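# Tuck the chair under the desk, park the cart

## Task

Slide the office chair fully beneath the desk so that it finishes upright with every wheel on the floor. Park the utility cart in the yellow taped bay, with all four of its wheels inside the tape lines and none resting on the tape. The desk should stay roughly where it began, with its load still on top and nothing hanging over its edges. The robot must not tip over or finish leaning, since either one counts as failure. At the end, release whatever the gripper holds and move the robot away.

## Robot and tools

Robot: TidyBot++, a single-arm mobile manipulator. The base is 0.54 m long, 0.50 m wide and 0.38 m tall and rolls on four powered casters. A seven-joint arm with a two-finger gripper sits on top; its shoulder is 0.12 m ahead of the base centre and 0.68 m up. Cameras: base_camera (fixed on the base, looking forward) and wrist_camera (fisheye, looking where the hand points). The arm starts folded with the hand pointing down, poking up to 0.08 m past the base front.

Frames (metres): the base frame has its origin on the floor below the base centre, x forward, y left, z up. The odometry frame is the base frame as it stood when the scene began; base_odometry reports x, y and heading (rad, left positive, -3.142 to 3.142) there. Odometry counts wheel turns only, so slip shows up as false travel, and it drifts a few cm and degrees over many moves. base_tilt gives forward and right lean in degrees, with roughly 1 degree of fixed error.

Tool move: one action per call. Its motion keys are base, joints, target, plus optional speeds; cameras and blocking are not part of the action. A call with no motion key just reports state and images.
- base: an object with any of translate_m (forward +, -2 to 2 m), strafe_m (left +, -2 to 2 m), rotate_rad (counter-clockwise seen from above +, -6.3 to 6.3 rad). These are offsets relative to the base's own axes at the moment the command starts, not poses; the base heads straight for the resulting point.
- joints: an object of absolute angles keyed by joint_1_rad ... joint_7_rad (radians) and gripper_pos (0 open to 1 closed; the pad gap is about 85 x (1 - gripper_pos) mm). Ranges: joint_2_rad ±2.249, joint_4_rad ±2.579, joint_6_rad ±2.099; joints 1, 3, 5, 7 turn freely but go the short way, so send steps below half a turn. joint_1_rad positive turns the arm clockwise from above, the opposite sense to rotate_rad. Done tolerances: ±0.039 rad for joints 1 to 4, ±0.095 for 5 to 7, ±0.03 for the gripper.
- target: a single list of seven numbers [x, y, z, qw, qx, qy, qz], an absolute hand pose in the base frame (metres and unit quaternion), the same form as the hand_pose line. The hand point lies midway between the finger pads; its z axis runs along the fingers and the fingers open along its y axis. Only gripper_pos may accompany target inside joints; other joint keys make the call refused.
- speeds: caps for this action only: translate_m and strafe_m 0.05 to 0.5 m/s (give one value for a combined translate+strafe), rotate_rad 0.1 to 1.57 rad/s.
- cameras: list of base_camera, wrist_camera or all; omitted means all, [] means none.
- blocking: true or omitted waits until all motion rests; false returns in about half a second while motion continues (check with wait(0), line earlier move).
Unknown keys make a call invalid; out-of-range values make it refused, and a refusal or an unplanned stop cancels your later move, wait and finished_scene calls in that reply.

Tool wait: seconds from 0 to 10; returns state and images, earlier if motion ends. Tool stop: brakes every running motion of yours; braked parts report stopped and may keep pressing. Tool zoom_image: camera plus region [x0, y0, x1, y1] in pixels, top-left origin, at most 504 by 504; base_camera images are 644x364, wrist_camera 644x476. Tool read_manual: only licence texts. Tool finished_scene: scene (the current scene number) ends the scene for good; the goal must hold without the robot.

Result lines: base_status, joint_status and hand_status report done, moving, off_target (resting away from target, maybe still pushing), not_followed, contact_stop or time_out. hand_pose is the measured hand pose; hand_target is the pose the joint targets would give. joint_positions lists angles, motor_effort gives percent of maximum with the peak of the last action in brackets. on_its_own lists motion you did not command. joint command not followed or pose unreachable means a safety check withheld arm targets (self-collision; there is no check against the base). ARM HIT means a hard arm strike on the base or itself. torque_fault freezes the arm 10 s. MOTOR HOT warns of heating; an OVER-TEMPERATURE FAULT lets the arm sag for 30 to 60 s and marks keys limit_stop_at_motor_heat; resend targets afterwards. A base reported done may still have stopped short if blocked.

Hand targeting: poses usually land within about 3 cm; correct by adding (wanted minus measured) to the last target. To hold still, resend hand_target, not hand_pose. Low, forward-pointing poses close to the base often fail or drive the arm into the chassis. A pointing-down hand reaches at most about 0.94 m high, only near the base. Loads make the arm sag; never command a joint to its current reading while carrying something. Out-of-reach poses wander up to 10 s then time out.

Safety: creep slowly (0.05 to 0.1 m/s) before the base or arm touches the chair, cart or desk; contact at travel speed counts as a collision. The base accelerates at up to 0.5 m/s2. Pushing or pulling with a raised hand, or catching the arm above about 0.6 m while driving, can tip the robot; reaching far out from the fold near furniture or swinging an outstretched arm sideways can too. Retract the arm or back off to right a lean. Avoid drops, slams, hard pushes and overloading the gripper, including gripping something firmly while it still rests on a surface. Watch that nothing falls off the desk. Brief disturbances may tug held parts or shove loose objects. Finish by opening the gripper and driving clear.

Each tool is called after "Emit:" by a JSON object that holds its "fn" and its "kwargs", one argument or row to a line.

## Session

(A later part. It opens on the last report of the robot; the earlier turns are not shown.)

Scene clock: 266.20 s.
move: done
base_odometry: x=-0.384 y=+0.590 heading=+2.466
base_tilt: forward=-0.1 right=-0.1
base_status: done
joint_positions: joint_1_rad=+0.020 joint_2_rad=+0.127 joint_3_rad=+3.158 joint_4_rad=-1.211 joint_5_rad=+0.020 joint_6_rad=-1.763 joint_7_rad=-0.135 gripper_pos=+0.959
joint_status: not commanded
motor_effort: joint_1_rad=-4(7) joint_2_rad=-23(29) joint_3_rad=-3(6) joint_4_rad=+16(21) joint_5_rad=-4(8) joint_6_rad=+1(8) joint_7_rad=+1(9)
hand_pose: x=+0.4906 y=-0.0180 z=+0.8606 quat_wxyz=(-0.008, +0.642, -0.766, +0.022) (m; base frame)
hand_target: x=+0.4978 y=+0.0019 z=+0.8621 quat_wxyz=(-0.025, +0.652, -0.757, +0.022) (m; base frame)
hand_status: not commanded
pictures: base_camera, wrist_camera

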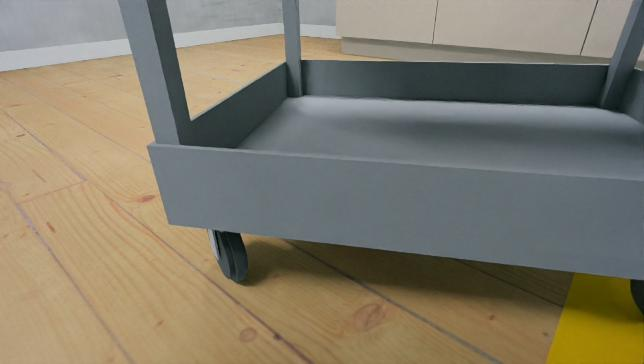

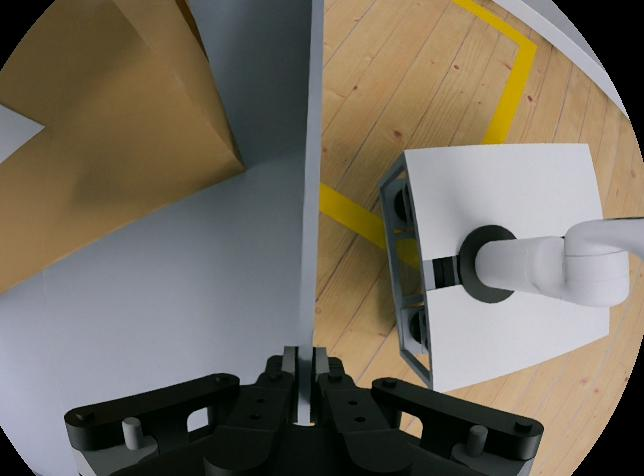

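Emit:
{"fn": "move", "kwargs": {
  "base": {"translate_m":-0.38,"strafe_m":-0.223,"rotate_rad":-0.67},
  "speeds": {"translate_m":0.1,"rotate_rad":0.14}
}}

Scene clock: 277.77 s.
move: done
base_odometry: x=+0.053 y=+0.527 heading=+1.796
base_tilt: forward=+0.0 right=-0.1
base_status: done
joint_positions: joint_1_rad=+0.003 joint_2_rad=+0.128 joint_3_rad=+3.143 joint_4_rad=-1.210 joint_5_rad=+0.006 joint_6_rad=-1.765 joint_7_rad=-0.135 gripper_pos=+0.959
joint_status: not commanded
motor_effort: joint_1_rad=-2(9) joint_2_rad=-22(29) joint_3_rad=-1(9) joint_4_rad=+17(21) joint_5_rad=-2(7) joint_6_rad=+5(9) joint_7_rad=-2(6)
hand_pose: x=+0.4908 y=-0.0020 z=+0.8607 quat_wxyz=(-0.013, +0.656, -0.755, +0.015) (m; base frame)
hand_target: x=+0.4978 y=+0.0019 z=+0.8621 quat_wxyz=(-0.025, +0.652, -0.757, +0.022) (m; base frame)
hand_status: not commanded
pictures: base_camera, wrist_camera

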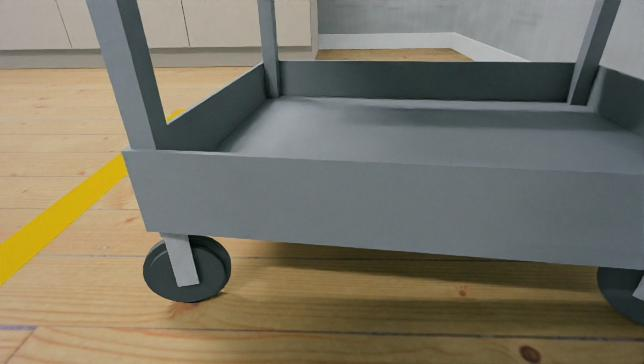

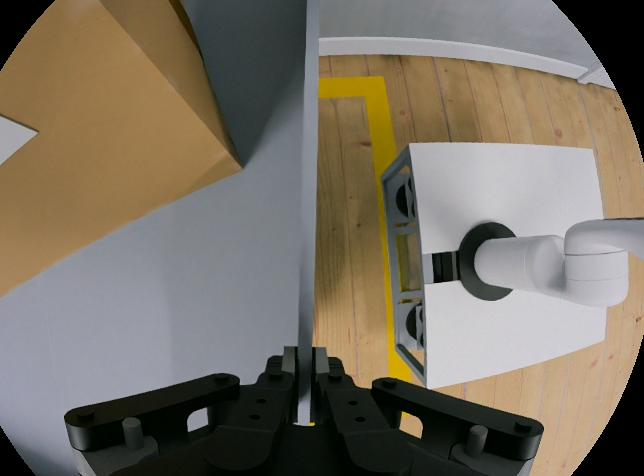

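Emit:
{"fn": "move", "kwargs": {
  "joints": {"gripper_pos":0},
  "cameras": []
}}

Emit:
{"fn": "move", "kwargs": {
  "joints": {"joint_2_rad":0.14,"joint_4_rad":-0.86,"joint_6_rad":-2.09},
  "cameras": ["wrist_camera"]
}}

Emit:
{"fn": "move", "kwargs": {
  "base": {"translate_m":-0.3}
}}

Scene clock: 289.13 s.
move: done
base_odometry: x=+0.053 y=+0.527 heading=+1.796
base_tilt: forward=-0.1 right=-0.1
base_status: not commanded
joint_positions: joint_1_rad=+0.003 joint_2_rad=+0.128 joint_3_rad=+3.143 joint_4_rad=-1.210 joint_5_rad=+0.006 joint_6_rad=-1.761 joint_7_rad=-0.135 gripper_pos=+0.000
joint_status: all done
motor_effort: joint_1_rad=+0(2) joint_2_rad=-23(25) joint_3_rad=+0(2) joint_4_rad=+16(20) joint_5_rad=+0(3) joint_6_rad=+0(6) joint_7_rad=+0(2)
hand_pose: x=+0.4919 y=-0.0020 z=+0.8606 quat_wxyz=(-0.014, +0.656, -0.755, +0.016) (m; base frame)
hand_target: x=+0.4978 y=+0.0019 z=+0.8621 quat_wxyz=(-0.025, +0.652, -0.757, +0.022) (m; base frame)
hand_status: not commanded
pictures: none
No camera images: "cameras" was empty.

Scene clock: 290.60 s.
move: done
base_odometry: x=+0.053 y=+0.527 heading=+1.796
base_tilt: forward=-0.1 right=-0.2
base_status: not commanded
joint_positions: joint_1_rad=+0.003 joint_2_rad=+0.128 joint_3_rad=+3.143 joint_4_rad=-0.873 joint_5_rad=+0.006 joint_6_rad=-2.023 joint_7_rad=-0.135 gripper_pos=+0.000
joint_status: all done
motor_effort: joint_1_rad=-1(1) joint_2_rad=-22(25) joint_3_rad=+0(0) joint_4_rad=+15(19) joint_5_rad=+0(1) joint_6_rad=+1(3) joint_7_rad=+0(1)
hand_pose: x=+0.4740 y=-0.0018 z=+0.9595 quat_wxyz=(-0.042, +0.654, -0.754, +0.041) (m; base frame)
hand_target: x=+0.4583 y=+0.0018 z=+0.9574 quat_wxyz=(-0.020, +0.653, -0.757, +0.017) (m; base frame)
hand_status: not commanded
pictures: wrist_camera

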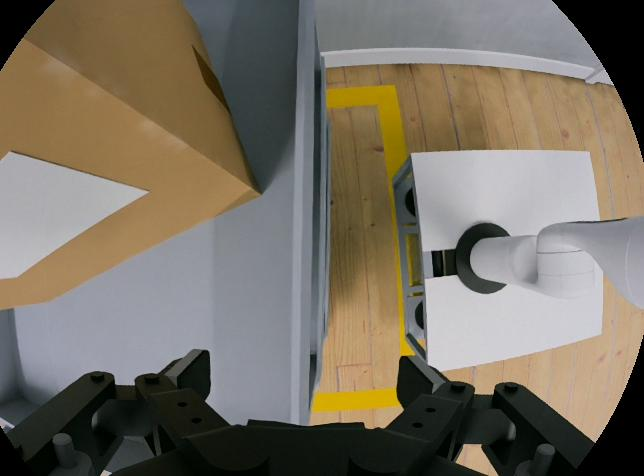

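Scene clock: 292.47 s.
move: done
base_odometry: x=+0.120 y=+0.234 heading=+1.797
base_tilt: forward=-0.1 right=-0.2
base_status: done
joint_positions: joint_1_rad=+0.003 joint_2_rad=+0.130 joint_3_rad=+3.143 joint_4_rad=-0.871 joint_5_rad=+0.006 joint_6_rad=-2.032 joint_7_rad=-0.135 gripper_pos=+0.000
joint_status: not commanded
motor_effort: joint_1_rad=+0(1) joint_2_rad=-21(25) joint_3_rad=+0(1) joint_4_rad=+15(16) joint_5_rad=+0(1) joint_6_rad=+1(2) joint_7_rad=+1(1)
hand_pose: x=+0.4720 y=-0.0018 z=+0.9589 quat_wxyz=(-0.039, +0.654, -0.754, +0.037) (m; base frame)
hand_target: x=+0.4583 y=+0.0018 z=+0.9574 quat_wxyz=(-0.020, +0.653, -0.757, +0.017) (m; base frame)
hand_status: not commanded
pictures: base_camera, wrist_camera

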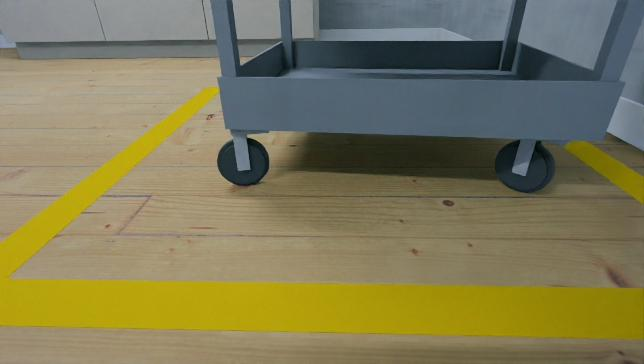

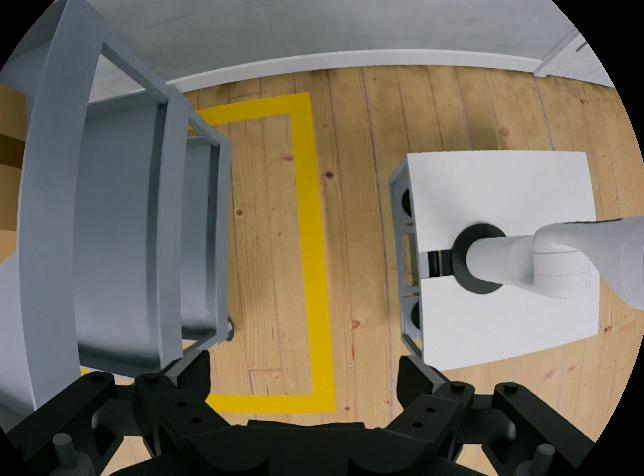

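Emit:
{"fn": "move", "kwargs": {
  "base": {"strafe_m":0.74},
  "cameras": []
}}

Emit:
{"fn": "move", "kwargs": {
  "base": {"translate_m":1.02},
  "cameras": []
}}

Emit:
{"fn": "move", "kwargs": {
  "base": {"rotate_rad":2.43},
  "joints": {"joint_1_rad":0,"joint_2_rad":-0.35,"joint_3_rad":3.14,"joint_4_rad":-2.4,"joint_5_rad":0,"joint_6_rad":0.4,"joint_7_rad":1.57}
}}

Scene clock: 309.60 s.
move: done
base_odometry: x=-0.601 y=+0.068 heading=+1.797
base_tilt: forward=-0.1 right=-0.2
base_status: done
joint_positions: joint_1_rad=+0.003 joint_2_rad=+0.131 joint_3_rad=+3.143 joint_4_rad=-0.871 joint_5_rad=+0.006 joint_6_rad=-2.032 joint_7_rad=-0.135 gripper_pos=+0.000
joint_status: not commanded
motor_effort: joint_1_rad=+0(2) joint_2_rad=-21(23) joint_3_rad=+0(2) joint_4_rad=+17(17) joint_5_rad=+0(1) joint_6_rad=+1(2) joint_7_rad=+0(1)
hand_pose: x=+0.4721 y=-0.0017 z=+0.9587 quat_wxyz=(-0.039, +0.654, -0.754, +0.037) (m; base frame)
hand_target: x=+0.4583 y=+0.0018 z=+0.9574 quat_wxyz=(-0.020, +0.653, -0.757, +0.017) (m; base frame)
hand_status: not commanded
pictures: none
No camera images: "cameras" was empty.

Scene clock: 312.87 s.
move: done
base_odometry: x=-0.831 y=+1.062 heading=+1.798
base_tilt: forward=-0.1 right=-0.1
base_status: done
joint_positions: joint_1_rad=+0.003 joint_2_rad=+0.138 joint_3_rad=+3.143 joint_4_rad=-0.871 joint_5_rad=+0.006 joint_6_rad=-2.033 joint_7_rad=-0.135 gripper_pos=+0.000
joint_status: not commanded
motor_effort: joint_1_rad=-1(1) joint_2_rad=-20(25) joint_3_rad=+0(1) joint_4_rad=+15(17) joint_5_rad=+0(1) joint_6_rad=+1(2) joint_7_rad=+0(1)
hand_pose: x=+0.4738 y=-0.0017 z=+0.9563 quat_wxyz=(-0.036, +0.655, -0.754, +0.035) (m; base frame)
hand_target: x=+0.4583 y=+0.0018 z=+0.9574 quat_wxyz=(-0.020, +0.653, -0.757, +0.017) (m; base frame)
hand_status: not commanded
pictures: none
No camera images: "cameras" was empty.

Scene clock: 316.33 s.
move: done
base_odometry: x=-0.831 y=+1.062 heading=-2.056
base_tilt: forward=-0.1 right=-0.2
base_status: done
joint_positions: joint_1_rad=+0.003 joint_2_rad=-0.336 joint_3_rad=+3.141 joint_4_rad=-2.390 joint_5_rad=+0.006 joint_6_rad=+0.337 joint_7_rad=+1.529 gripper_pos=+0.000
joint_status: all done
motor_effort: joint_1_rad=+0(3) joint_2_rad=-9(25) joint_3_rad=+0(2) joint_4_rad=+21(23) joint_5_rad=+0(3) joint_6_rad=+8(9) joint_7_rad=+0(2)
hand_pose: x=+0.5668 y=+0.0012 z=+0.8877 quat_wxyz=(-0.012, +0.757, -0.014, +0.654) (m; base frame)
hand_target: x=+0.5640 y=+0.0021 z=+0.9075 quat_wxyz=(-0.001, +0.735, +0.000, +0.679) (m; base frame)
hand_status: not commanded
pictures: base_camera, wrist_camera

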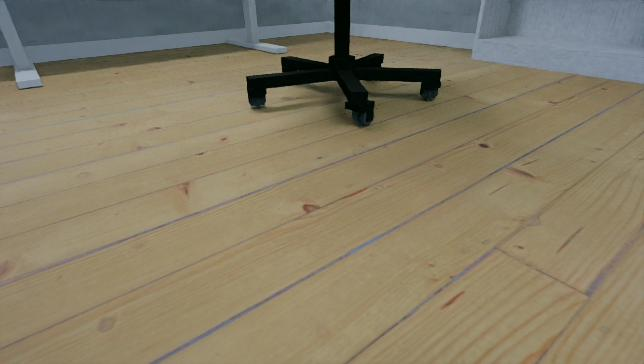

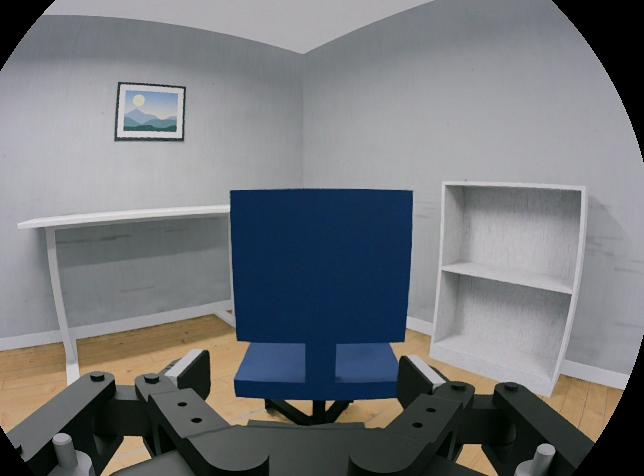

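Emit:
{"fn": "move", "kwargs": {
  "joints": {"joint_2_rad":1.05,"joint_4_rad":-2.25,"joint_6_rad":1.78}
}}

Scene clock: 323.37 s.
move: done
base_odometry: x=-0.831 y=+1.062 heading=-2.056
base_tilt: forward=-0.1 right=-0.2
base_status: not commanded
joint_positions: joint_1_rad=+0.003 joint_2_rad=+1.036 joint_3_rad=+3.141 joint_4_rad=-2.264 joint_5_rad=+0.006 joint_6_rad=+1.718 joint_7_rad=+1.531 gripper_pos=+0.000
joint_status: all done
motor_effort: joint_1_rad=-1(1) joint_2_rad=-37(39) joint_3_rad=-1(1) joint_4_rad=+3(22) joint_5_rad=+0(1) joint_6_rad=+8(10) joint_7_rad=+0(1)
hand_pose: x=+0.7429 y=+0.0017 z=+0.5827 quat_wxyz=(-0.016, +0.711, -0.014, +0.703) (m; base frame)
hand_target: x=+0.7453 y=+0.0020 z=+0.5966 quat_wxyz=(-0.001, +0.689, +0.000, +0.725) (m; base frame)
hand_status: not commanded
pictures: base_camera, wrist_camera

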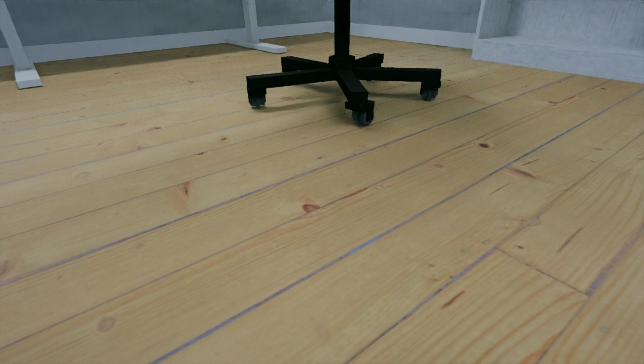

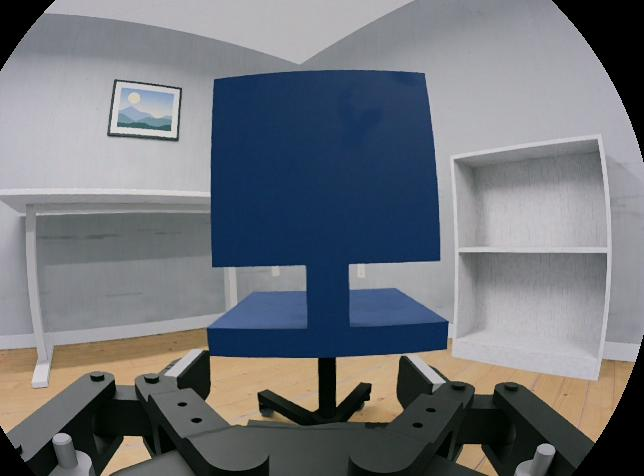

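Emit:
{"fn": "move", "kwargs": {
  "base": {"translate_m":0.13,"strafe_m":-0.047},
  "speeds": {"translate_m":0.15},
  "joints": {"joint_2_rad":1.09,"joint_4_rad":-2.27,"joint_6_rad":1.84},
  "cameras": ["wrist_camera"]
}}

Emit:
{"fn": "zoom_image", "kwargs": {
  "camera": "wrist_camera",
  "region": [180, 200, 430, 400]
}}

Scene clock: 350.60 s.
move: done
base_odometry: x=-0.933 y=+0.969 heading=-2.055
base_tilt: forward=-0.1 right=-0.1
base_status: done
joint_positions: joint_1_rad=+0.003 joint_2_rad=+1.076 joint_3_rad=+3.141 joint_4_rad=-2.268 joint_5_rad=+0.006 joint_6_rad=+1.785 joint_7_rad=+1.531 gripper_pos=+0.000
joint_status: all done
motor_effort: joint_1_rad=+0(2) joint_2_rad=-37(39) joint_3_rad=-1(2) joint_4_rad=+2(5) joint_5_rad=+0(1) joint_6_rad=+8(10) joint_7_rad=+0(1)
hand_pose: x=+0.7372 y=+0.0018 z=+0.5772 quat_wxyz=(-0.016, +0.703, -0.013, +0.711) (m; base frame)
hand_target: x=+0.7348 y=+0.0019 z=+0.5853 quat_wxyz=(-0.001, +0.689, -0.001, +0.725) (m; base frame)
hand_status: not commanded
pictures: wrist_camera

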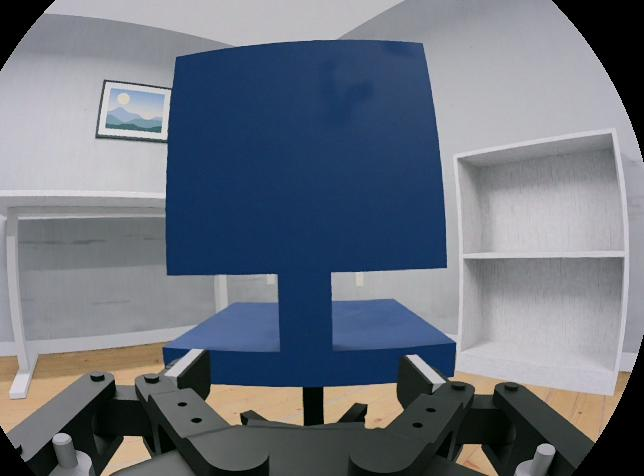

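Scaled by 2.016.

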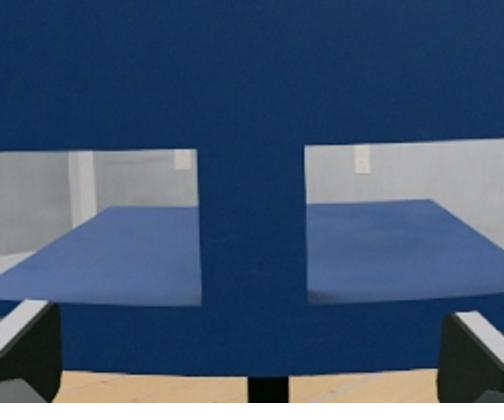

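Emit:
{"fn": "move", "kwargs": {
  "joints": {"joint_2_rad":1.42,"joint_4_rad":-2.07,"joint_6_rad":1.97},
  "base": {"strafe_m":-0.17}
}}

Emit:
{"fn": "move", "kwargs": {
  "base": {"translate_m":0.2},
  "speeds": {"translate_m":0.15},
  "cameras": ["wrist_camera"]
}}

Scene clock: 375.87 s.
move: done
base_odometry: x=-1.084 y=+1.048 heading=-2.055
base_tilt: forward=+0.0 right=-0.2
base_status: done
joint_positions: joint_1_rad=+0.008 joint_2_rad=+1.409 joint_3_rad=+3.141 joint_4_rad=-2.084 joint_5_rad=+0.006 joint_6_rad=+1.909 joint_7_rad=+1.531 gripper_pos=+0.000
joint_status: all done
motor_effort: joint_1_rad=+0(4) joint_2_rad=-39(42) joint_3_rad=-1(3) joint_4_rad=+0(3) joint_5_rad=+0(1) joint_6_rad=+8(10) joint_7_rad=+0(1)
hand_pose: x=+0.7373 y=-0.0014 z=+0.4502 quat_wxyz=(-0.014, +0.712, -0.016, +0.702) (m; base frame)
hand_target: x=+0.7385 y=+0.0018 z=+0.4654 quat_wxyz=(-0.001, +0.689, -0.001, +0.725) (m; base frame)
hand_status: not commanded
pictures: base_camera, wrist_camera

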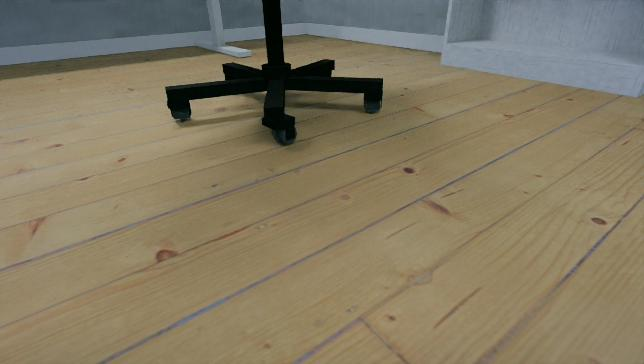

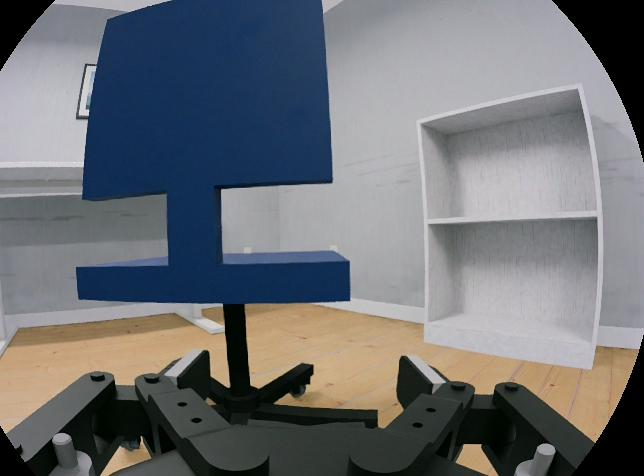

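Scene clock: 377.80 s.
move: done
base_odometry: x=-1.177 y=+0.871 heading=-2.055
base_tilt: forward=-0.1 right=-0.1
base_status: done
joint_positions: joint_1_rad=+0.008 joint_2_rad=+1.410 joint_3_rad=+3.141 joint_4_rad=-2.076 joint_5_rad=+0.006 joint_6_rad=+1.912 joint_7_rad=+1.531 gripper_pos=+0.000
joint_status: not commanded
motor_effort: joint_1_rad=-1(1) joint_2_rad=-39(42) joint_3_rad=-1(2) joint_4_rad=+1(2) joint_5_rad=+0(1) joint_6_rad=+8(9) joint_7_rad=+1(1)
hand_pose: x=+0.7393 y=-0.0014 z=+0.4521 quat_wxyz=(-0.014, +0.708, -0.016, +0.706) (m; base frame)
hand_target: x=+0.7385 y=+0.0018 z=+0.4654 quat_wxyz=(-0.001, +0.689, -0.001, +0.725) (m; base frame)
hand_status: not commanded
pictures: wrist_camera

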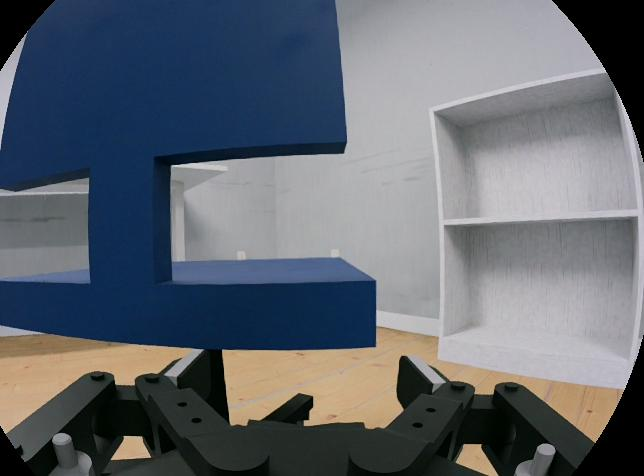

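Emit:
{"fn": "move", "kwargs": {
  "base": {"translate_m":0.22},
  "speeds": {"translate_m":0.06}
}}

Scene clock: 418.90 s.
move: done
base_odometry: x=-1.280 y=+0.676 heading=-2.056
base_tilt: forward=+0.0 right=-0.1
base_status: done
joint_positions: joint_1_rad=+0.042 joint_2_rad=+1.429 joint_3_rad=+3.157 joint_4_rad=-2.092 joint_5_rad=-0.015 joint_6_rad=+1.915 joint_7_rad=+1.532 gripper_pos=+0.000
joint_status: not commanded
motor_effort: joint_1_rad=-6(11) joint_2_rad=-41(45) joint_3_rad=-4(7) joint_4_rad=+3(8) joint_5_rad=+3(7) joint_6_rad=+9(10) joint_7_rad=+0(1)
hand_pose: x=+0.7293 y=-0.0338 z=+0.4385 quat_wxyz=(+0.014, +0.719, -0.028, +0.695) (m; base frame)
hand_target: x=+0.7385 y=+0.0018 z=+0.4654 quat_wxyz=(-0.001, +0.689, -0.001, +0.725) (m; base frame)
hand_status: not commanded
pictures: base_camera, wrist_camera

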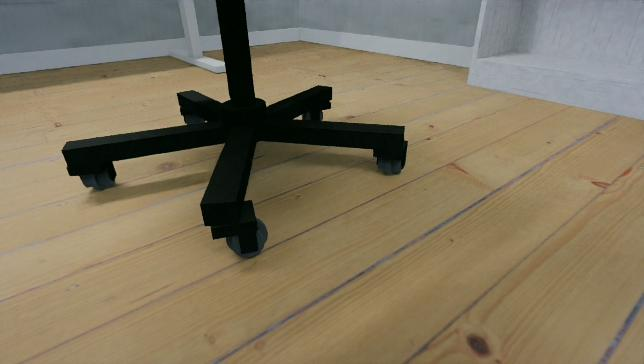

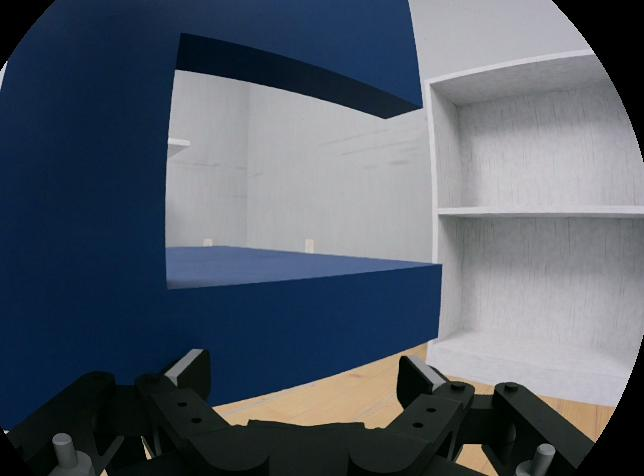

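Emit:
{"fn": "move", "kwargs": {
  "base": {"translate_m":0.09},
  "speeds": {"translate_m":0.06}
}}

Emit:
{"fn": "move", "kwargs": {
  "base": {"translate_m":-0.3},
  "cameras": []
}}

Emit:
{"fn": "move", "kwargs": {
  "base": {"rotate_rad":0.71,"strafe_m":-0.5}
}}

Scene clock: 426.73 s.
move: done
base_odometry: x=-1.322 y=+0.596 heading=-2.056
base_tilt: forward=+0.0 right=-0.2
base_status: done
joint_positions: joint_1_rad=+0.054 joint_2_rad=+1.430 joint_3_rad=+3.161 joint_4_rad=-2.097 joint_5_rad=-0.024 joint_6_rad=+1.925 joint_7_rad=+1.534 gripper_pos=+0.000
joint_status: not commanded
motor_effort: joint_1_rad=-10(14) joint_2_rad=-41(45) joint_3_rad=-6(8) joint_4_rad=+3(9) joint_5_rad=+6(9) joint_6_rad=+9(10) joint_7_rad=+1(2)
hand_pose: x=+0.7271 y=-0.0452 z=+0.4401 quat_wxyz=(+0.025, +0.717, -0.032, +0.696) (m; base frame)
hand_target: x=+0.7385 y=+0.0018 z=+0.4654 quat_wxyz=(-0.001, +0.689, -0.001, +0.725) (m; base frame)
hand_status: not commanded
pictures: base_camera, wrist_camera

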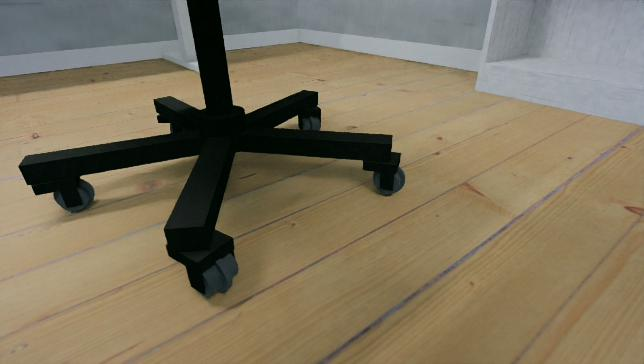

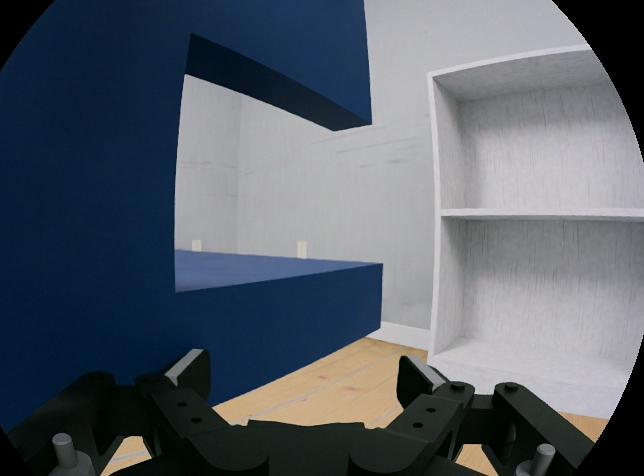

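Scene clock: 428.60 s.
move: done
base_odometry: x=-1.182 y=+0.862 heading=-2.056
base_tilt: forward=-0.1 right=-0.1
base_status: done
joint_positions: joint_1_rad=+0.005 joint_2_rad=+1.424 joint_3_rad=+3.147 joint_4_rad=-2.074 joint_5_rad=-0.015 joint_6_rad=+1.925 joint_7_rad=+1.534 gripper_pos=+0.000
joint_status: not commanded
motor_effort: joint_1_rad=+0(9) joint_2_rad=-39(41) joint_3_rad=-1(5) joint_4_rad=+0(2) joint_5_rad=-1(6) joint_6_rad=+9(9) joint_7_rad=+0(1)
hand_pose: x=+0.7368 y=-0.0081 z=+0.4478 quat_wxyz=(-0.002, +0.708, -0.016, +0.706) (m; base frame)
hand_target: x=+0.7385 y=+0.0018 z=+0.4654 quat_wxyz=(-0.001, +0.689, -0.001, +0.725) (m; base frame)
hand_status: not commanded
pictures: none
No camera images: "cameras" was empty.

Scene clock: 430.93 s.
move: done
base_odometry: x=-1.625 y=+1.095 heading=-1.345
base_tilt: forward=+0.0 right=-0.1
base_status: done
joint_positions: joint_1_rad=+0.004 joint_2_rad=+1.424 joint_3_rad=+3.144 joint_4_rad=-2.074 joint_5_rad=-0.015 joint_6_rad=+1.925 joint_7_rad=+1.534 gripper_pos=+0.000
joint_status: not commanded
motor_effort: joint_1_rad=-1(4) joint_2_rad=-38(40) joint_3_rad=-1(2) joint_4_rad=+0(2) joint_5_rad=+0(2) joint_6_rad=+8(9) joint_7_rad=+0(1)
hand_pose: x=+0.7370 y=-0.0059 z=+0.4482 quat_wxyz=(-0.004, +0.708, -0.017, +0.706) (m; base frame)
hand_target: x=+0.7385 y=+0.0018 z=+0.4654 quat_wxyz=(-0.001, +0.689, -0.001, +0.725) (m; base frame)
hand_status: not commanded
pictures: base_camera, wrist_camera

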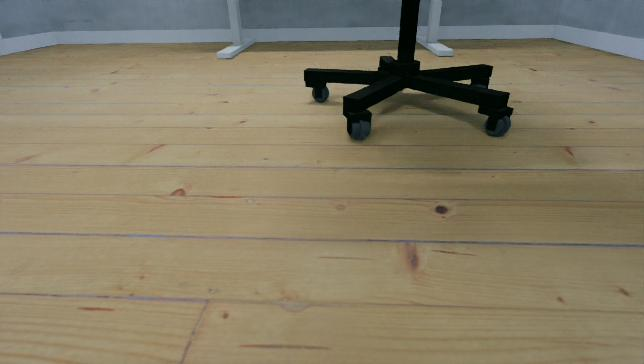

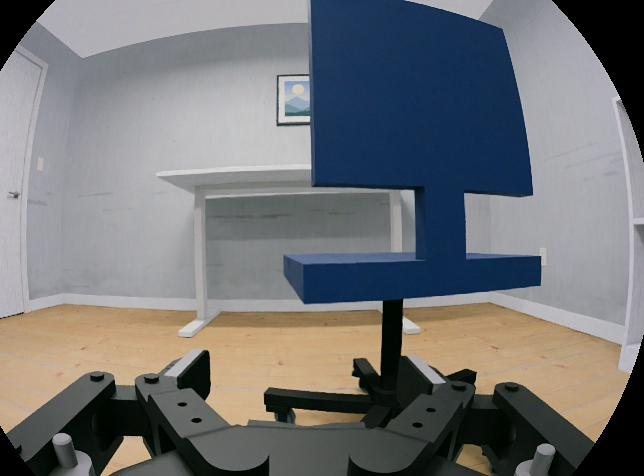

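Emit:
{"fn": "move", "kwargs": {
  "base": {"rotate_rad":0.2,"strafe_m":-0.56}
}}

Emit:
{"fn": "move", "kwargs": {
  "base": {"translate_m":0.25},
  "speeds": {"translate_m":0.15}
}}

Scene clock: 449.07 s.
move: done
base_odometry: x=-2.171 y=+0.970 heading=-1.145
base_tilt: forward=-0.1 right=-0.2
base_status: done
joint_positions: joint_1_rad=-0.001 joint_2_rad=+1.424 joint_3_rad=+3.137 joint_4_rad=-2.074 joint_5_rad=-0.014 joint_6_rad=+1.925 joint_7_rad=+1.534 gripper_pos=+0.000
joint_status: not commanded
motor_effort: joint_1_rad=+0(6) joint_2_rad=-39(40) joint_3_rad=-1(2) joint_4_rad=-1(2) joint_5_rad=-1(2) joint_6_rad=+9(9) joint_7_rad=+0(1)
hand_pose: x=+0.7370 y=-0.0011 z=+0.4483 quat_wxyz=(-0.008, +0.708, -0.017, +0.706) (m; base frame)
hand_target: x=+0.7385 y=+0.0018 z=+0.4654 quat_wxyz=(-0.001, +0.689, -0.001, +0.725) (m; base frame)
hand_status: not commanded
pictures: base_camera, wrist_camera

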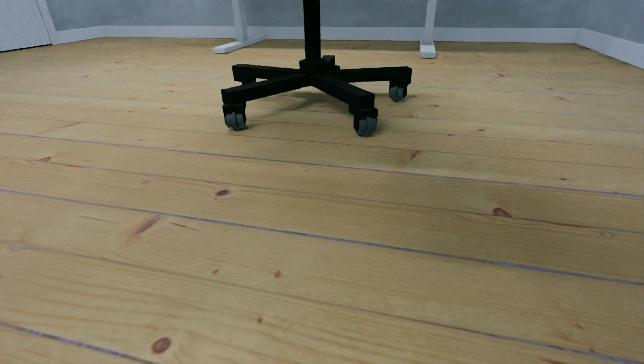

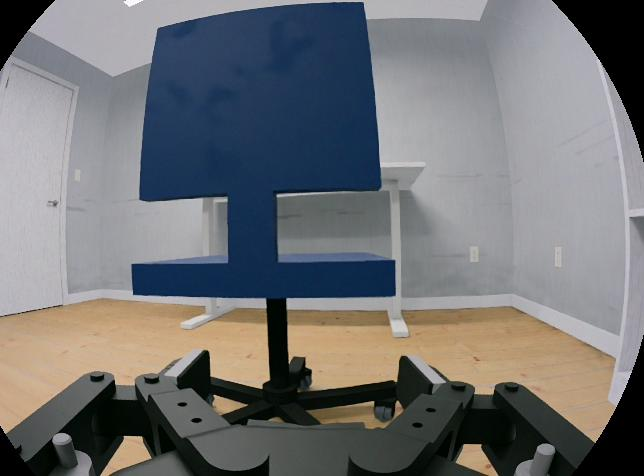

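Scene clock: 451.37 s.
move: done
base_odometry: x=-2.068 y=+0.742 heading=-1.145
base_tilt: forward=-0.1 right=-0.1
base_status: done
joint_positions: joint_1_rad=-0.001 joint_2_rad=+1.423 joint_3_rad=+3.137 joint_4_rad=-2.073 joint_5_rad=-0.014 joint_6_rad=+1.925 joint_7_rad=+1.534 gripper_pos=+0.000
joint_status: not commanded
motor_effort: joint_1_rad=+0(1) joint_2_rad=-40(40) joint_3_rad=-1(2) joint_4_rad=+0(2) joint_5_rad=+0(1) joint_6_rad=+9(9) joint_7_rad=+1(1)
hand_pose: x=+0.7372 y=-0.0011 z=+0.4486 quat_wxyz=(-0.008, +0.707, -0.017, +0.707) (m; base frame)
hand_target: x=+0.7385 y=+0.0018 z=+0.4654 quat_wxyz=(-0.001, +0.689, -0.001, +0.725) (m; base frame)
hand_status: not commanded
pictures: base_camera, wrist_camera

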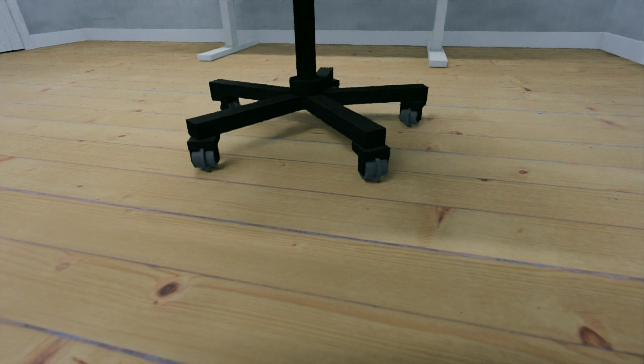

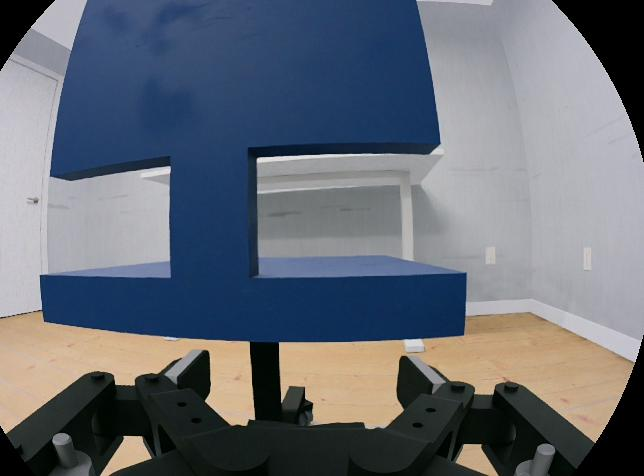

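Emit:
{"fn": "move", "kwargs": {
  "base": {"strafe_m":0.05},
  "cameras": []
}}

Emit:
{"fn": "move", "kwargs": {
  "base": {"translate_m":0.45},
  "speeds": {"translate_m":0.07}
}}

Scene clock: 460.97 s.
move: done
base_odometry: x=-2.022 y=+0.763 heading=-1.145
base_tilt: forward=-0.1 right=-0.2
base_status: done
joint_positions: joint_1_rad=-0.006 joint_2_rad=+1.423 joint_3_rad=+3.137 joint_4_rad=-2.073 joint_5_rad=-0.014 joint_6_rad=+1.925 joint_7_rad=+1.534 gripper_pos=+0.000
joint_status: not commanded
motor_effort: joint_1_rad=+0(3) joint_2_rad=-38(40) joint_3_rad=-1(2) joint_4_rad=+0(1) joint_5_rad=+0(1) joint_6_rad=+8(9) joint_7_rad=+0(1)
hand_pose: x=+0.7372 y=+0.0024 z=+0.4486 quat_wxyz=(-0.011, +0.707, -0.015, +0.707) (m; base frame)
hand_target: x=+0.7385 y=+0.0018 z=+0.4654 quat_wxyz=(-0.001, +0.689, -0.001, +0.725) (m; base frame)
hand_status: not commanded
pictures: none
No camera images: "cameras" was empty.

Scene clock: 467.90 s.
move: done
base_odometry: x=-1.836 y=+0.353 heading=-1.145
base_tilt: forward=-0.1 right=-0.2
base_status: done
joint_positions: joint_1_rad=-0.002 joint_2_rad=+1.433 joint_3_rad=+3.138 joint_4_rad=-2.102 joint_5_rad=-0.005 joint_6_rad=+1.936 joint_7_rad=+1.536 gripper_pos=+0.000
joint_status: not commanded
motor_effort: joint_1_rad=-1(5) joint_2_rad=-44(45) joint_3_rad=-2(3) joint_4_rad=+5(11) joint_5_rad=-1(4) joint_6_rad=+10(11) joint_7_rad=+0(2)
hand_pose: x=+0.7263 y=+0.0025 z=+0.4402 quat_wxyz=(-0.012, +0.717, -0.014, +0.697) (m; base frame)
hand_target: x=+0.7385 y=+0.0018 z=+0.4654 quat_wxyz=(-0.001, +0.689, -0.001, +0.725) (m; base frame)
hand_status: not commanded
pictures: base_camera, wrist_camera

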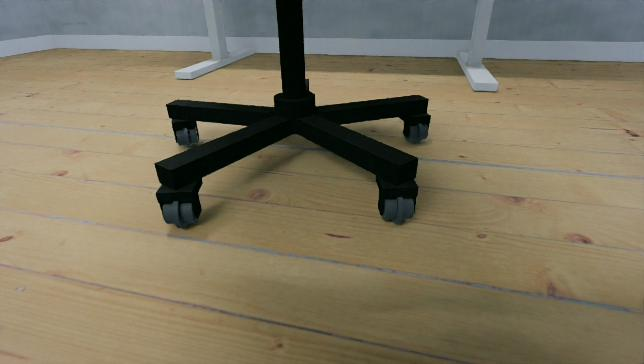

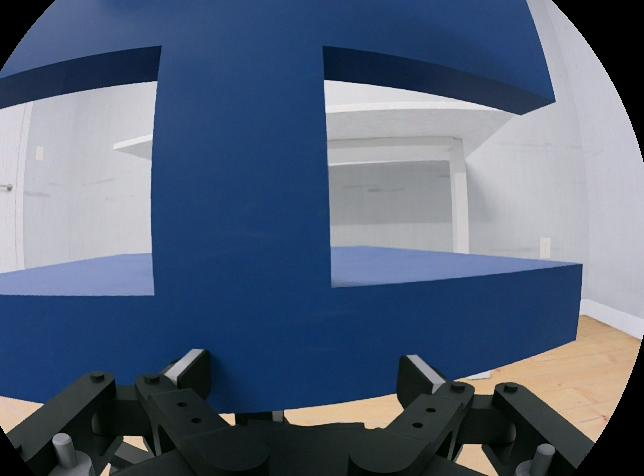

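Emit:
{"fn": "move", "kwargs": {
  "base": {"translate_m":-0.1},
  "cameras": []
}}

Emit:
{"fn": "move", "kwargs": {
  "base": {"rotate_rad":-0.19,"strafe_m":0.25}
}}

Scene clock: 489.13 s.
move: done
base_odometry: x=-1.877 y=+0.444 heading=-1.145
base_tilt: forward=+0.0 right=-0.1
base_status: done
joint_positions: joint_1_rad=-0.002 joint_2_rad=+1.419 joint_3_rad=+3.138 joint_4_rad=-2.071 joint_5_rad=-0.005 joint_6_rad=+1.936 joint_7_rad=+1.536 gripper_pos=+0.000
joint_status: not commanded
motor_effort: joint_1_rad=-1(2) joint_2_rad=-39(41) joint_3_rad=-1(2) joint_4_rad=+0(4) joint_5_rad=+0(1) joint_6_rad=+9(9) joint_7_rad=+0(1)
hand_pose: x=+0.7388 y=+0.0025 z=+0.4552 quat_wxyz=(-0.012, +0.701, -0.013, +0.713) (m; base frame)
hand_target: x=+0.7385 y=+0.0018 z=+0.4654 quat_wxyz=(-0.001, +0.689, -0.001, +0.725) (m; base frame)
hand_status: not commanded
pictures: none
No camera images: "cameras" was empty.

Scene clock: 490.93 s.
move: done
base_odometry: x=-1.649 y=+0.547 heading=-1.337
base_tilt: forward=-0.1 right=-0.1
base_status: done
joint_positions: joint_1_rad=-0.010 joint_2_rad=+1.419 joint_3_rad=+3.139 joint_4_rad=-2.071 joint_5_rad=-0.005 joint_6_rad=+1.936 joint_7_rad=+1.536 gripper_pos=+0.000
joint_status: not commanded
motor_effort: joint_1_rad=-1(7) joint_2_rad=-39(40) joint_3_rad=-1(4) joint_4_rad=-1(2) joint_5_rad=+0(2) joint_6_rad=+8(9) joint_7_rad=+1(1)
hand_pose: x=+0.7387 y=+0.0069 z=+0.4551 quat_wxyz=(-0.015, +0.701, -0.011, +0.713) (m; base frame)
hand_target: x=+0.7385 y=+0.0018 z=+0.4654 quat_wxyz=(-0.001, +0.689, -0.001, +0.725) (m; base frame)
hand_status: not commanded
pictures: base_camera, wrist_camera

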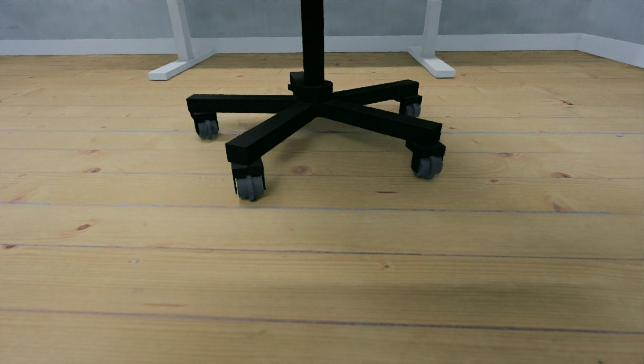

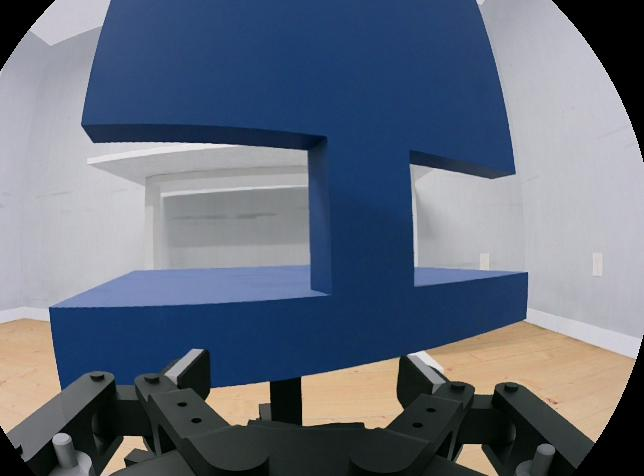

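Emit:
{"fn": "move", "kwargs": {
  "base": {"translate_m":0.22,"strafe_m":0.02},
  "speeds": {"translate_m":0.06}
}}

Scene clock: 501.33 s.
move: done
base_odometry: x=-1.578 y=+0.338 heading=-1.336
base_tilt: forward=-0.1 right=-0.1
base_status: done
joint_positions: joint_1_rad=-0.018 joint_2_rad=+1.439 joint_3_rad=+3.138 joint_4_rad=-2.100 joint_5_rad=+0.007 joint_6_rad=+1.936 joint_7_rad=+1.536 gripper_pos=+0.000
joint_status: not commanded
motor_effort: joint_1_rad=+1(6) joint_2_rad=-43(46) joint_3_rad=-1(2) joint_4_rad=+3(9) joint_5_rad=-2(6) joint_6_rad=+10(11) joint_7_rad=+0(1)
hand_pose: x=+0.7251 y=+0.0153 z=+0.4370 quat_wxyz=(-0.023, +0.719, -0.006, +0.695) (m; base frame)
hand_target: x=+0.7385 y=+0.0018 z=+0.4654 quat_wxyz=(-0.001, +0.689, -0.001, +0.725) (m; base frame)
hand_status: not commanded
pictures: base_camera, wrist_camera

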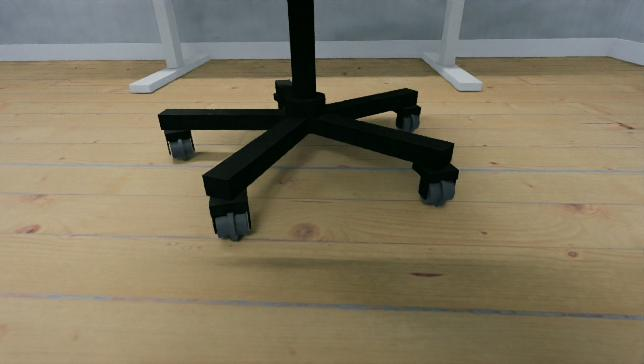

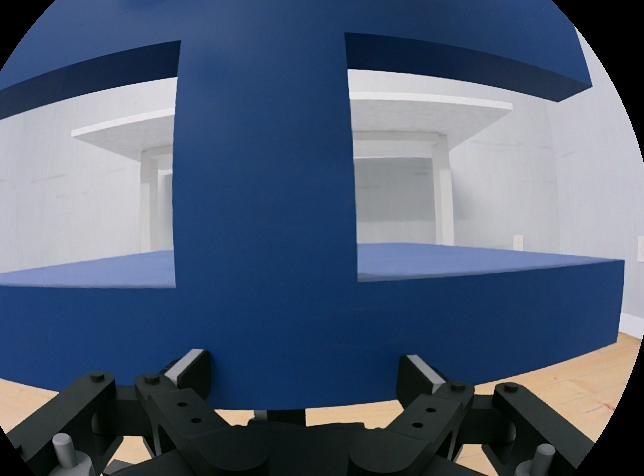

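Emit:
{"fn": "move", "kwargs": {
  "base": {"translate_m":0.4,"strafe_m":0.04},
  "speeds": {"translate_m":0.07}
}}

Scene clock: 516.90 s.
move: done
base_odometry: x=-1.447 y=-0.042 heading=-1.336
base_tilt: forward=+0.0 right=-0.1
base_status: done
joint_positions: joint_1_rad=-0.003 joint_2_rad=+1.440 joint_3_rad=+3.138 joint_4_rad=-2.102 joint_5_rad=+0.009 joint_6_rad=+1.948 joint_7_rad=+1.536 gripper_pos=+0.000
joint_status: not commanded
motor_effort: joint_1_rad=-3(5) joint_2_rad=-43(46) joint_3_rad=-3(3) joint_4_rad=+3(10) joint_5_rad=+1(5) joint_6_rad=+10(10) joint_7_rad=+1(2)
hand_pose: x=+0.7246 y=+0.0072 z=+0.4398 quat_wxyz=(-0.019, +0.715, -0.011, +0.698) (m; base frame)
hand_target: x=+0.7385 y=+0.0018 z=+0.4654 quat_wxyz=(-0.001, +0.689, -0.001, +0.725) (m; base frame)
hand_status: not commanded
pictures: base_camera, wrist_camera

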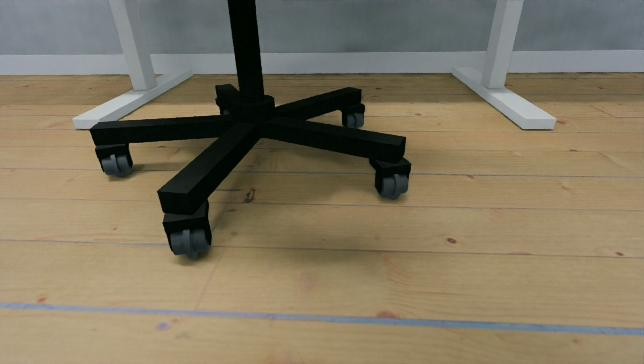

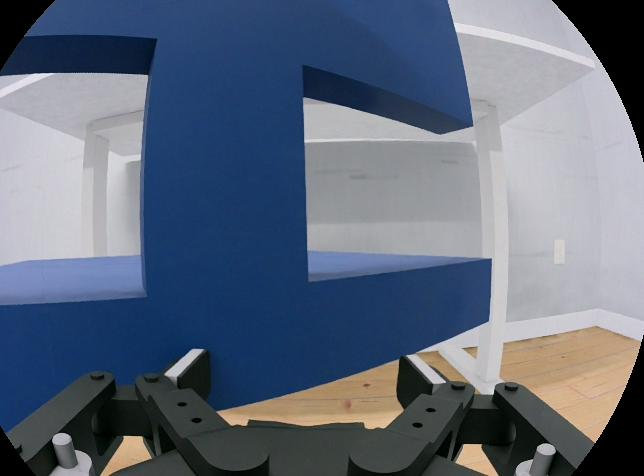

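Emit:
{"fn": "move", "kwargs": {
  "base": {"translate_m":-0.1},
  "cameras": []
}}

Emit:
{"fn": "move", "kwargs": {
  "base": {"strafe_m":0.28},
  "cameras": []
}}

Emit:
{"fn": "move", "kwargs": {
  "base": {"translate_m":0.27,"strafe_m":-0.08},
  "speeds": {"translate_m":0.07}
}}

Scene clock: 526.00 s.
move: done
base_odometry: x=-1.470 y=+0.055 heading=-1.335
base_tilt: forward=-0.1 right=-0.1
base_status: done
joint_positions: joint_1_rad=-0.003 joint_2_rad=+1.421 joint_3_rad=+3.138 joint_4_rad=-2.071 joint_5_rad=+0.009 joint_6_rad=+1.948 joint_7_rad=+1.536 gripper_pos=+0.000
joint_status: not commanded
motor_effort: joint_1_rad=+0(3) joint_2_rad=-38(41) joint_3_rad=-1(3) joint_4_rad=+0(3) joint_5_rad=+0(1) joint_6_rad=+9(9) joint_7_rad=+0(1)
hand_pose: x=+0.7384 y=+0.0068 z=+0.4580 quat_wxyz=(-0.019, +0.697, -0.010, +0.716) (m; base frame)
hand_target: x=+0.7385 y=+0.0018 z=+0.4654 quat_wxyz=(-0.001, +0.689, -0.001, +0.725) (m; base frame)
hand_status: not commanded
pictures: none
No camera images: "cameras" was empty.

Scene clock: 527.80 s.
move: done
base_odometry: x=-1.197 y=+0.121 heading=-1.335
base_tilt: forward=-0.1 right=-0.1
base_status: done
joint_positions: joint_1_rad=-0.007 joint_2_rad=+1.422 joint_3_rad=+3.140 joint_4_rad=-2.073 joint_5_rad=-0.003 joint_6_rad=+1.949 joint_7_rad=+1.536 gripper_pos=+0.000
joint_status: not commanded
motor_effort: joint_1_rad=-1(9) joint_2_rad=-39(43) joint_3_rad=-1(7) joint_4_rad=-1(8) joint_5_rad=+0(9) joint_6_rad=+9(9) joint_7_rad=+0(1)
hand_pose: x=+0.7374 y=+0.0052 z=+0.4567 quat_wxyz=(-0.014, +0.698, -0.011, +0.715) (m; base frame)
hand_target: x=+0.7385 y=+0.0018 z=+0.4654 quat_wxyz=(-0.001, +0.689, -0.001, +0.725) (m; base frame)
hand_status: not commanded
pictures: none
No camera images: "cameras" was empty.

Scene clock: 532.33 s.
move: done
base_odometry: x=-1.212 y=-0.160 heading=-1.334
base_tilt: forward=-0.1 right=-0.2
base_status: done
joint_positions: joint_1_rad=-0.011 joint_2_rad=+1.437 joint_3_rad=+3.139 joint_4_rad=-2.104 joint_5_rad=+0.002 joint_6_rad=+1.949 joint_7_rad=+1.536 gripper_pos=+0.000
joint_status: not commanded
motor_effort: joint_1_rad=+1(5) joint_2_rad=-43(46) joint_3_rad=-1(2) joint_4_rad=+5(10) joint_5_rad=-2(6) joint_6_rad=+10(10) joint_7_rad=+0(1)
hand_pose: x=+0.7248 y=+0.0098 z=+0.4415 quat_wxyz=(-0.018, +0.715, -0.009, +0.699) (m; base frame)
hand_target: x=+0.7385 y=+0.0018 z=+0.4654 quat_wxyz=(-0.001, +0.689, -0.001, +0.725) (m; base frame)
hand_status: not commanded
pictures: base_camera, wrist_camera

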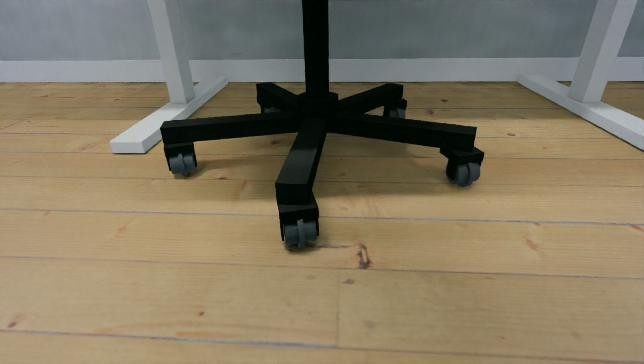

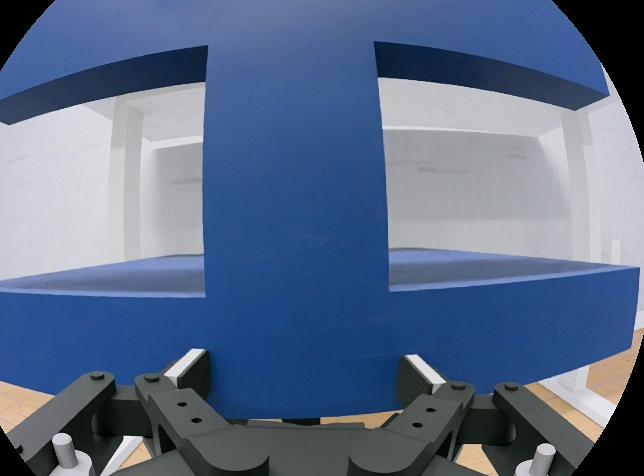

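Emit:
{"fn": "move", "kwargs": {
  "base": {"translate_m":0.22,"strafe_m":-0.03},
  "speeds": {"translate_m":0.06}
}}

Scene clock: 544.57 s.
move: done
base_odometry: x=-1.189 y=-0.381 heading=-1.334
base_tilt: forward=+0.0 right=-0.2
base_status: done
joint_positions: joint_1_rad=-0.020 joint_2_rad=+1.486 joint_3_rad=+3.139 joint_4_rad=-2.093 joint_5_rad=+0.014 joint_6_rad=+1.909 joint_7_rad=+1.550 gripper_pos=+0.000
joint_status: not commanded
motor_effort: joint_1_rad=+1(8) joint_2_rad=-52(56) joint_3_rad=-2(3) joint_4_rad=+2(26) joint_5_rad=-1(10) joint_6_rad=+19(22) joint_7_rad=+0(2)
hand_pose: x=+0.7148 y=+0.0183 z=+0.4023 quat_wxyz=(-0.021, +0.741, +0.002, +0.671) (m; base frame)
hand_target: x=+0.7385 y=+0.0018 z=+0.4654 quat_wxyz=(-0.001, +0.689, -0.001, +0.725) (m; base frame)
hand_status: not commanded
pictures: base_camera, wrist_camera

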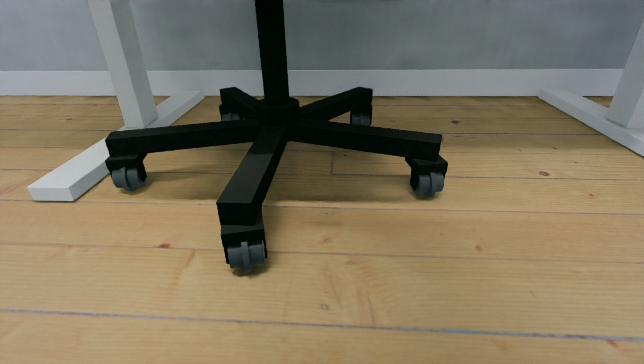

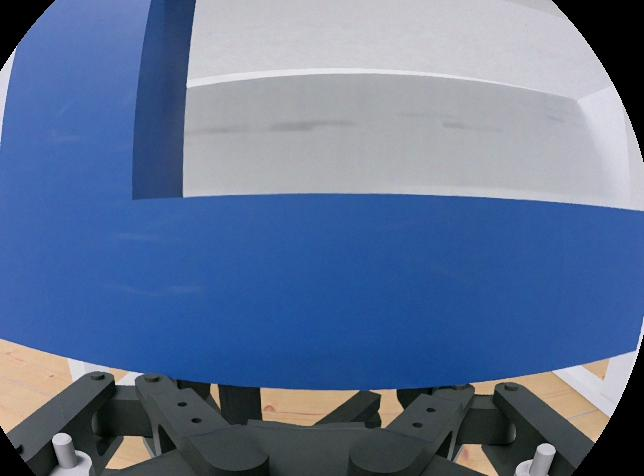

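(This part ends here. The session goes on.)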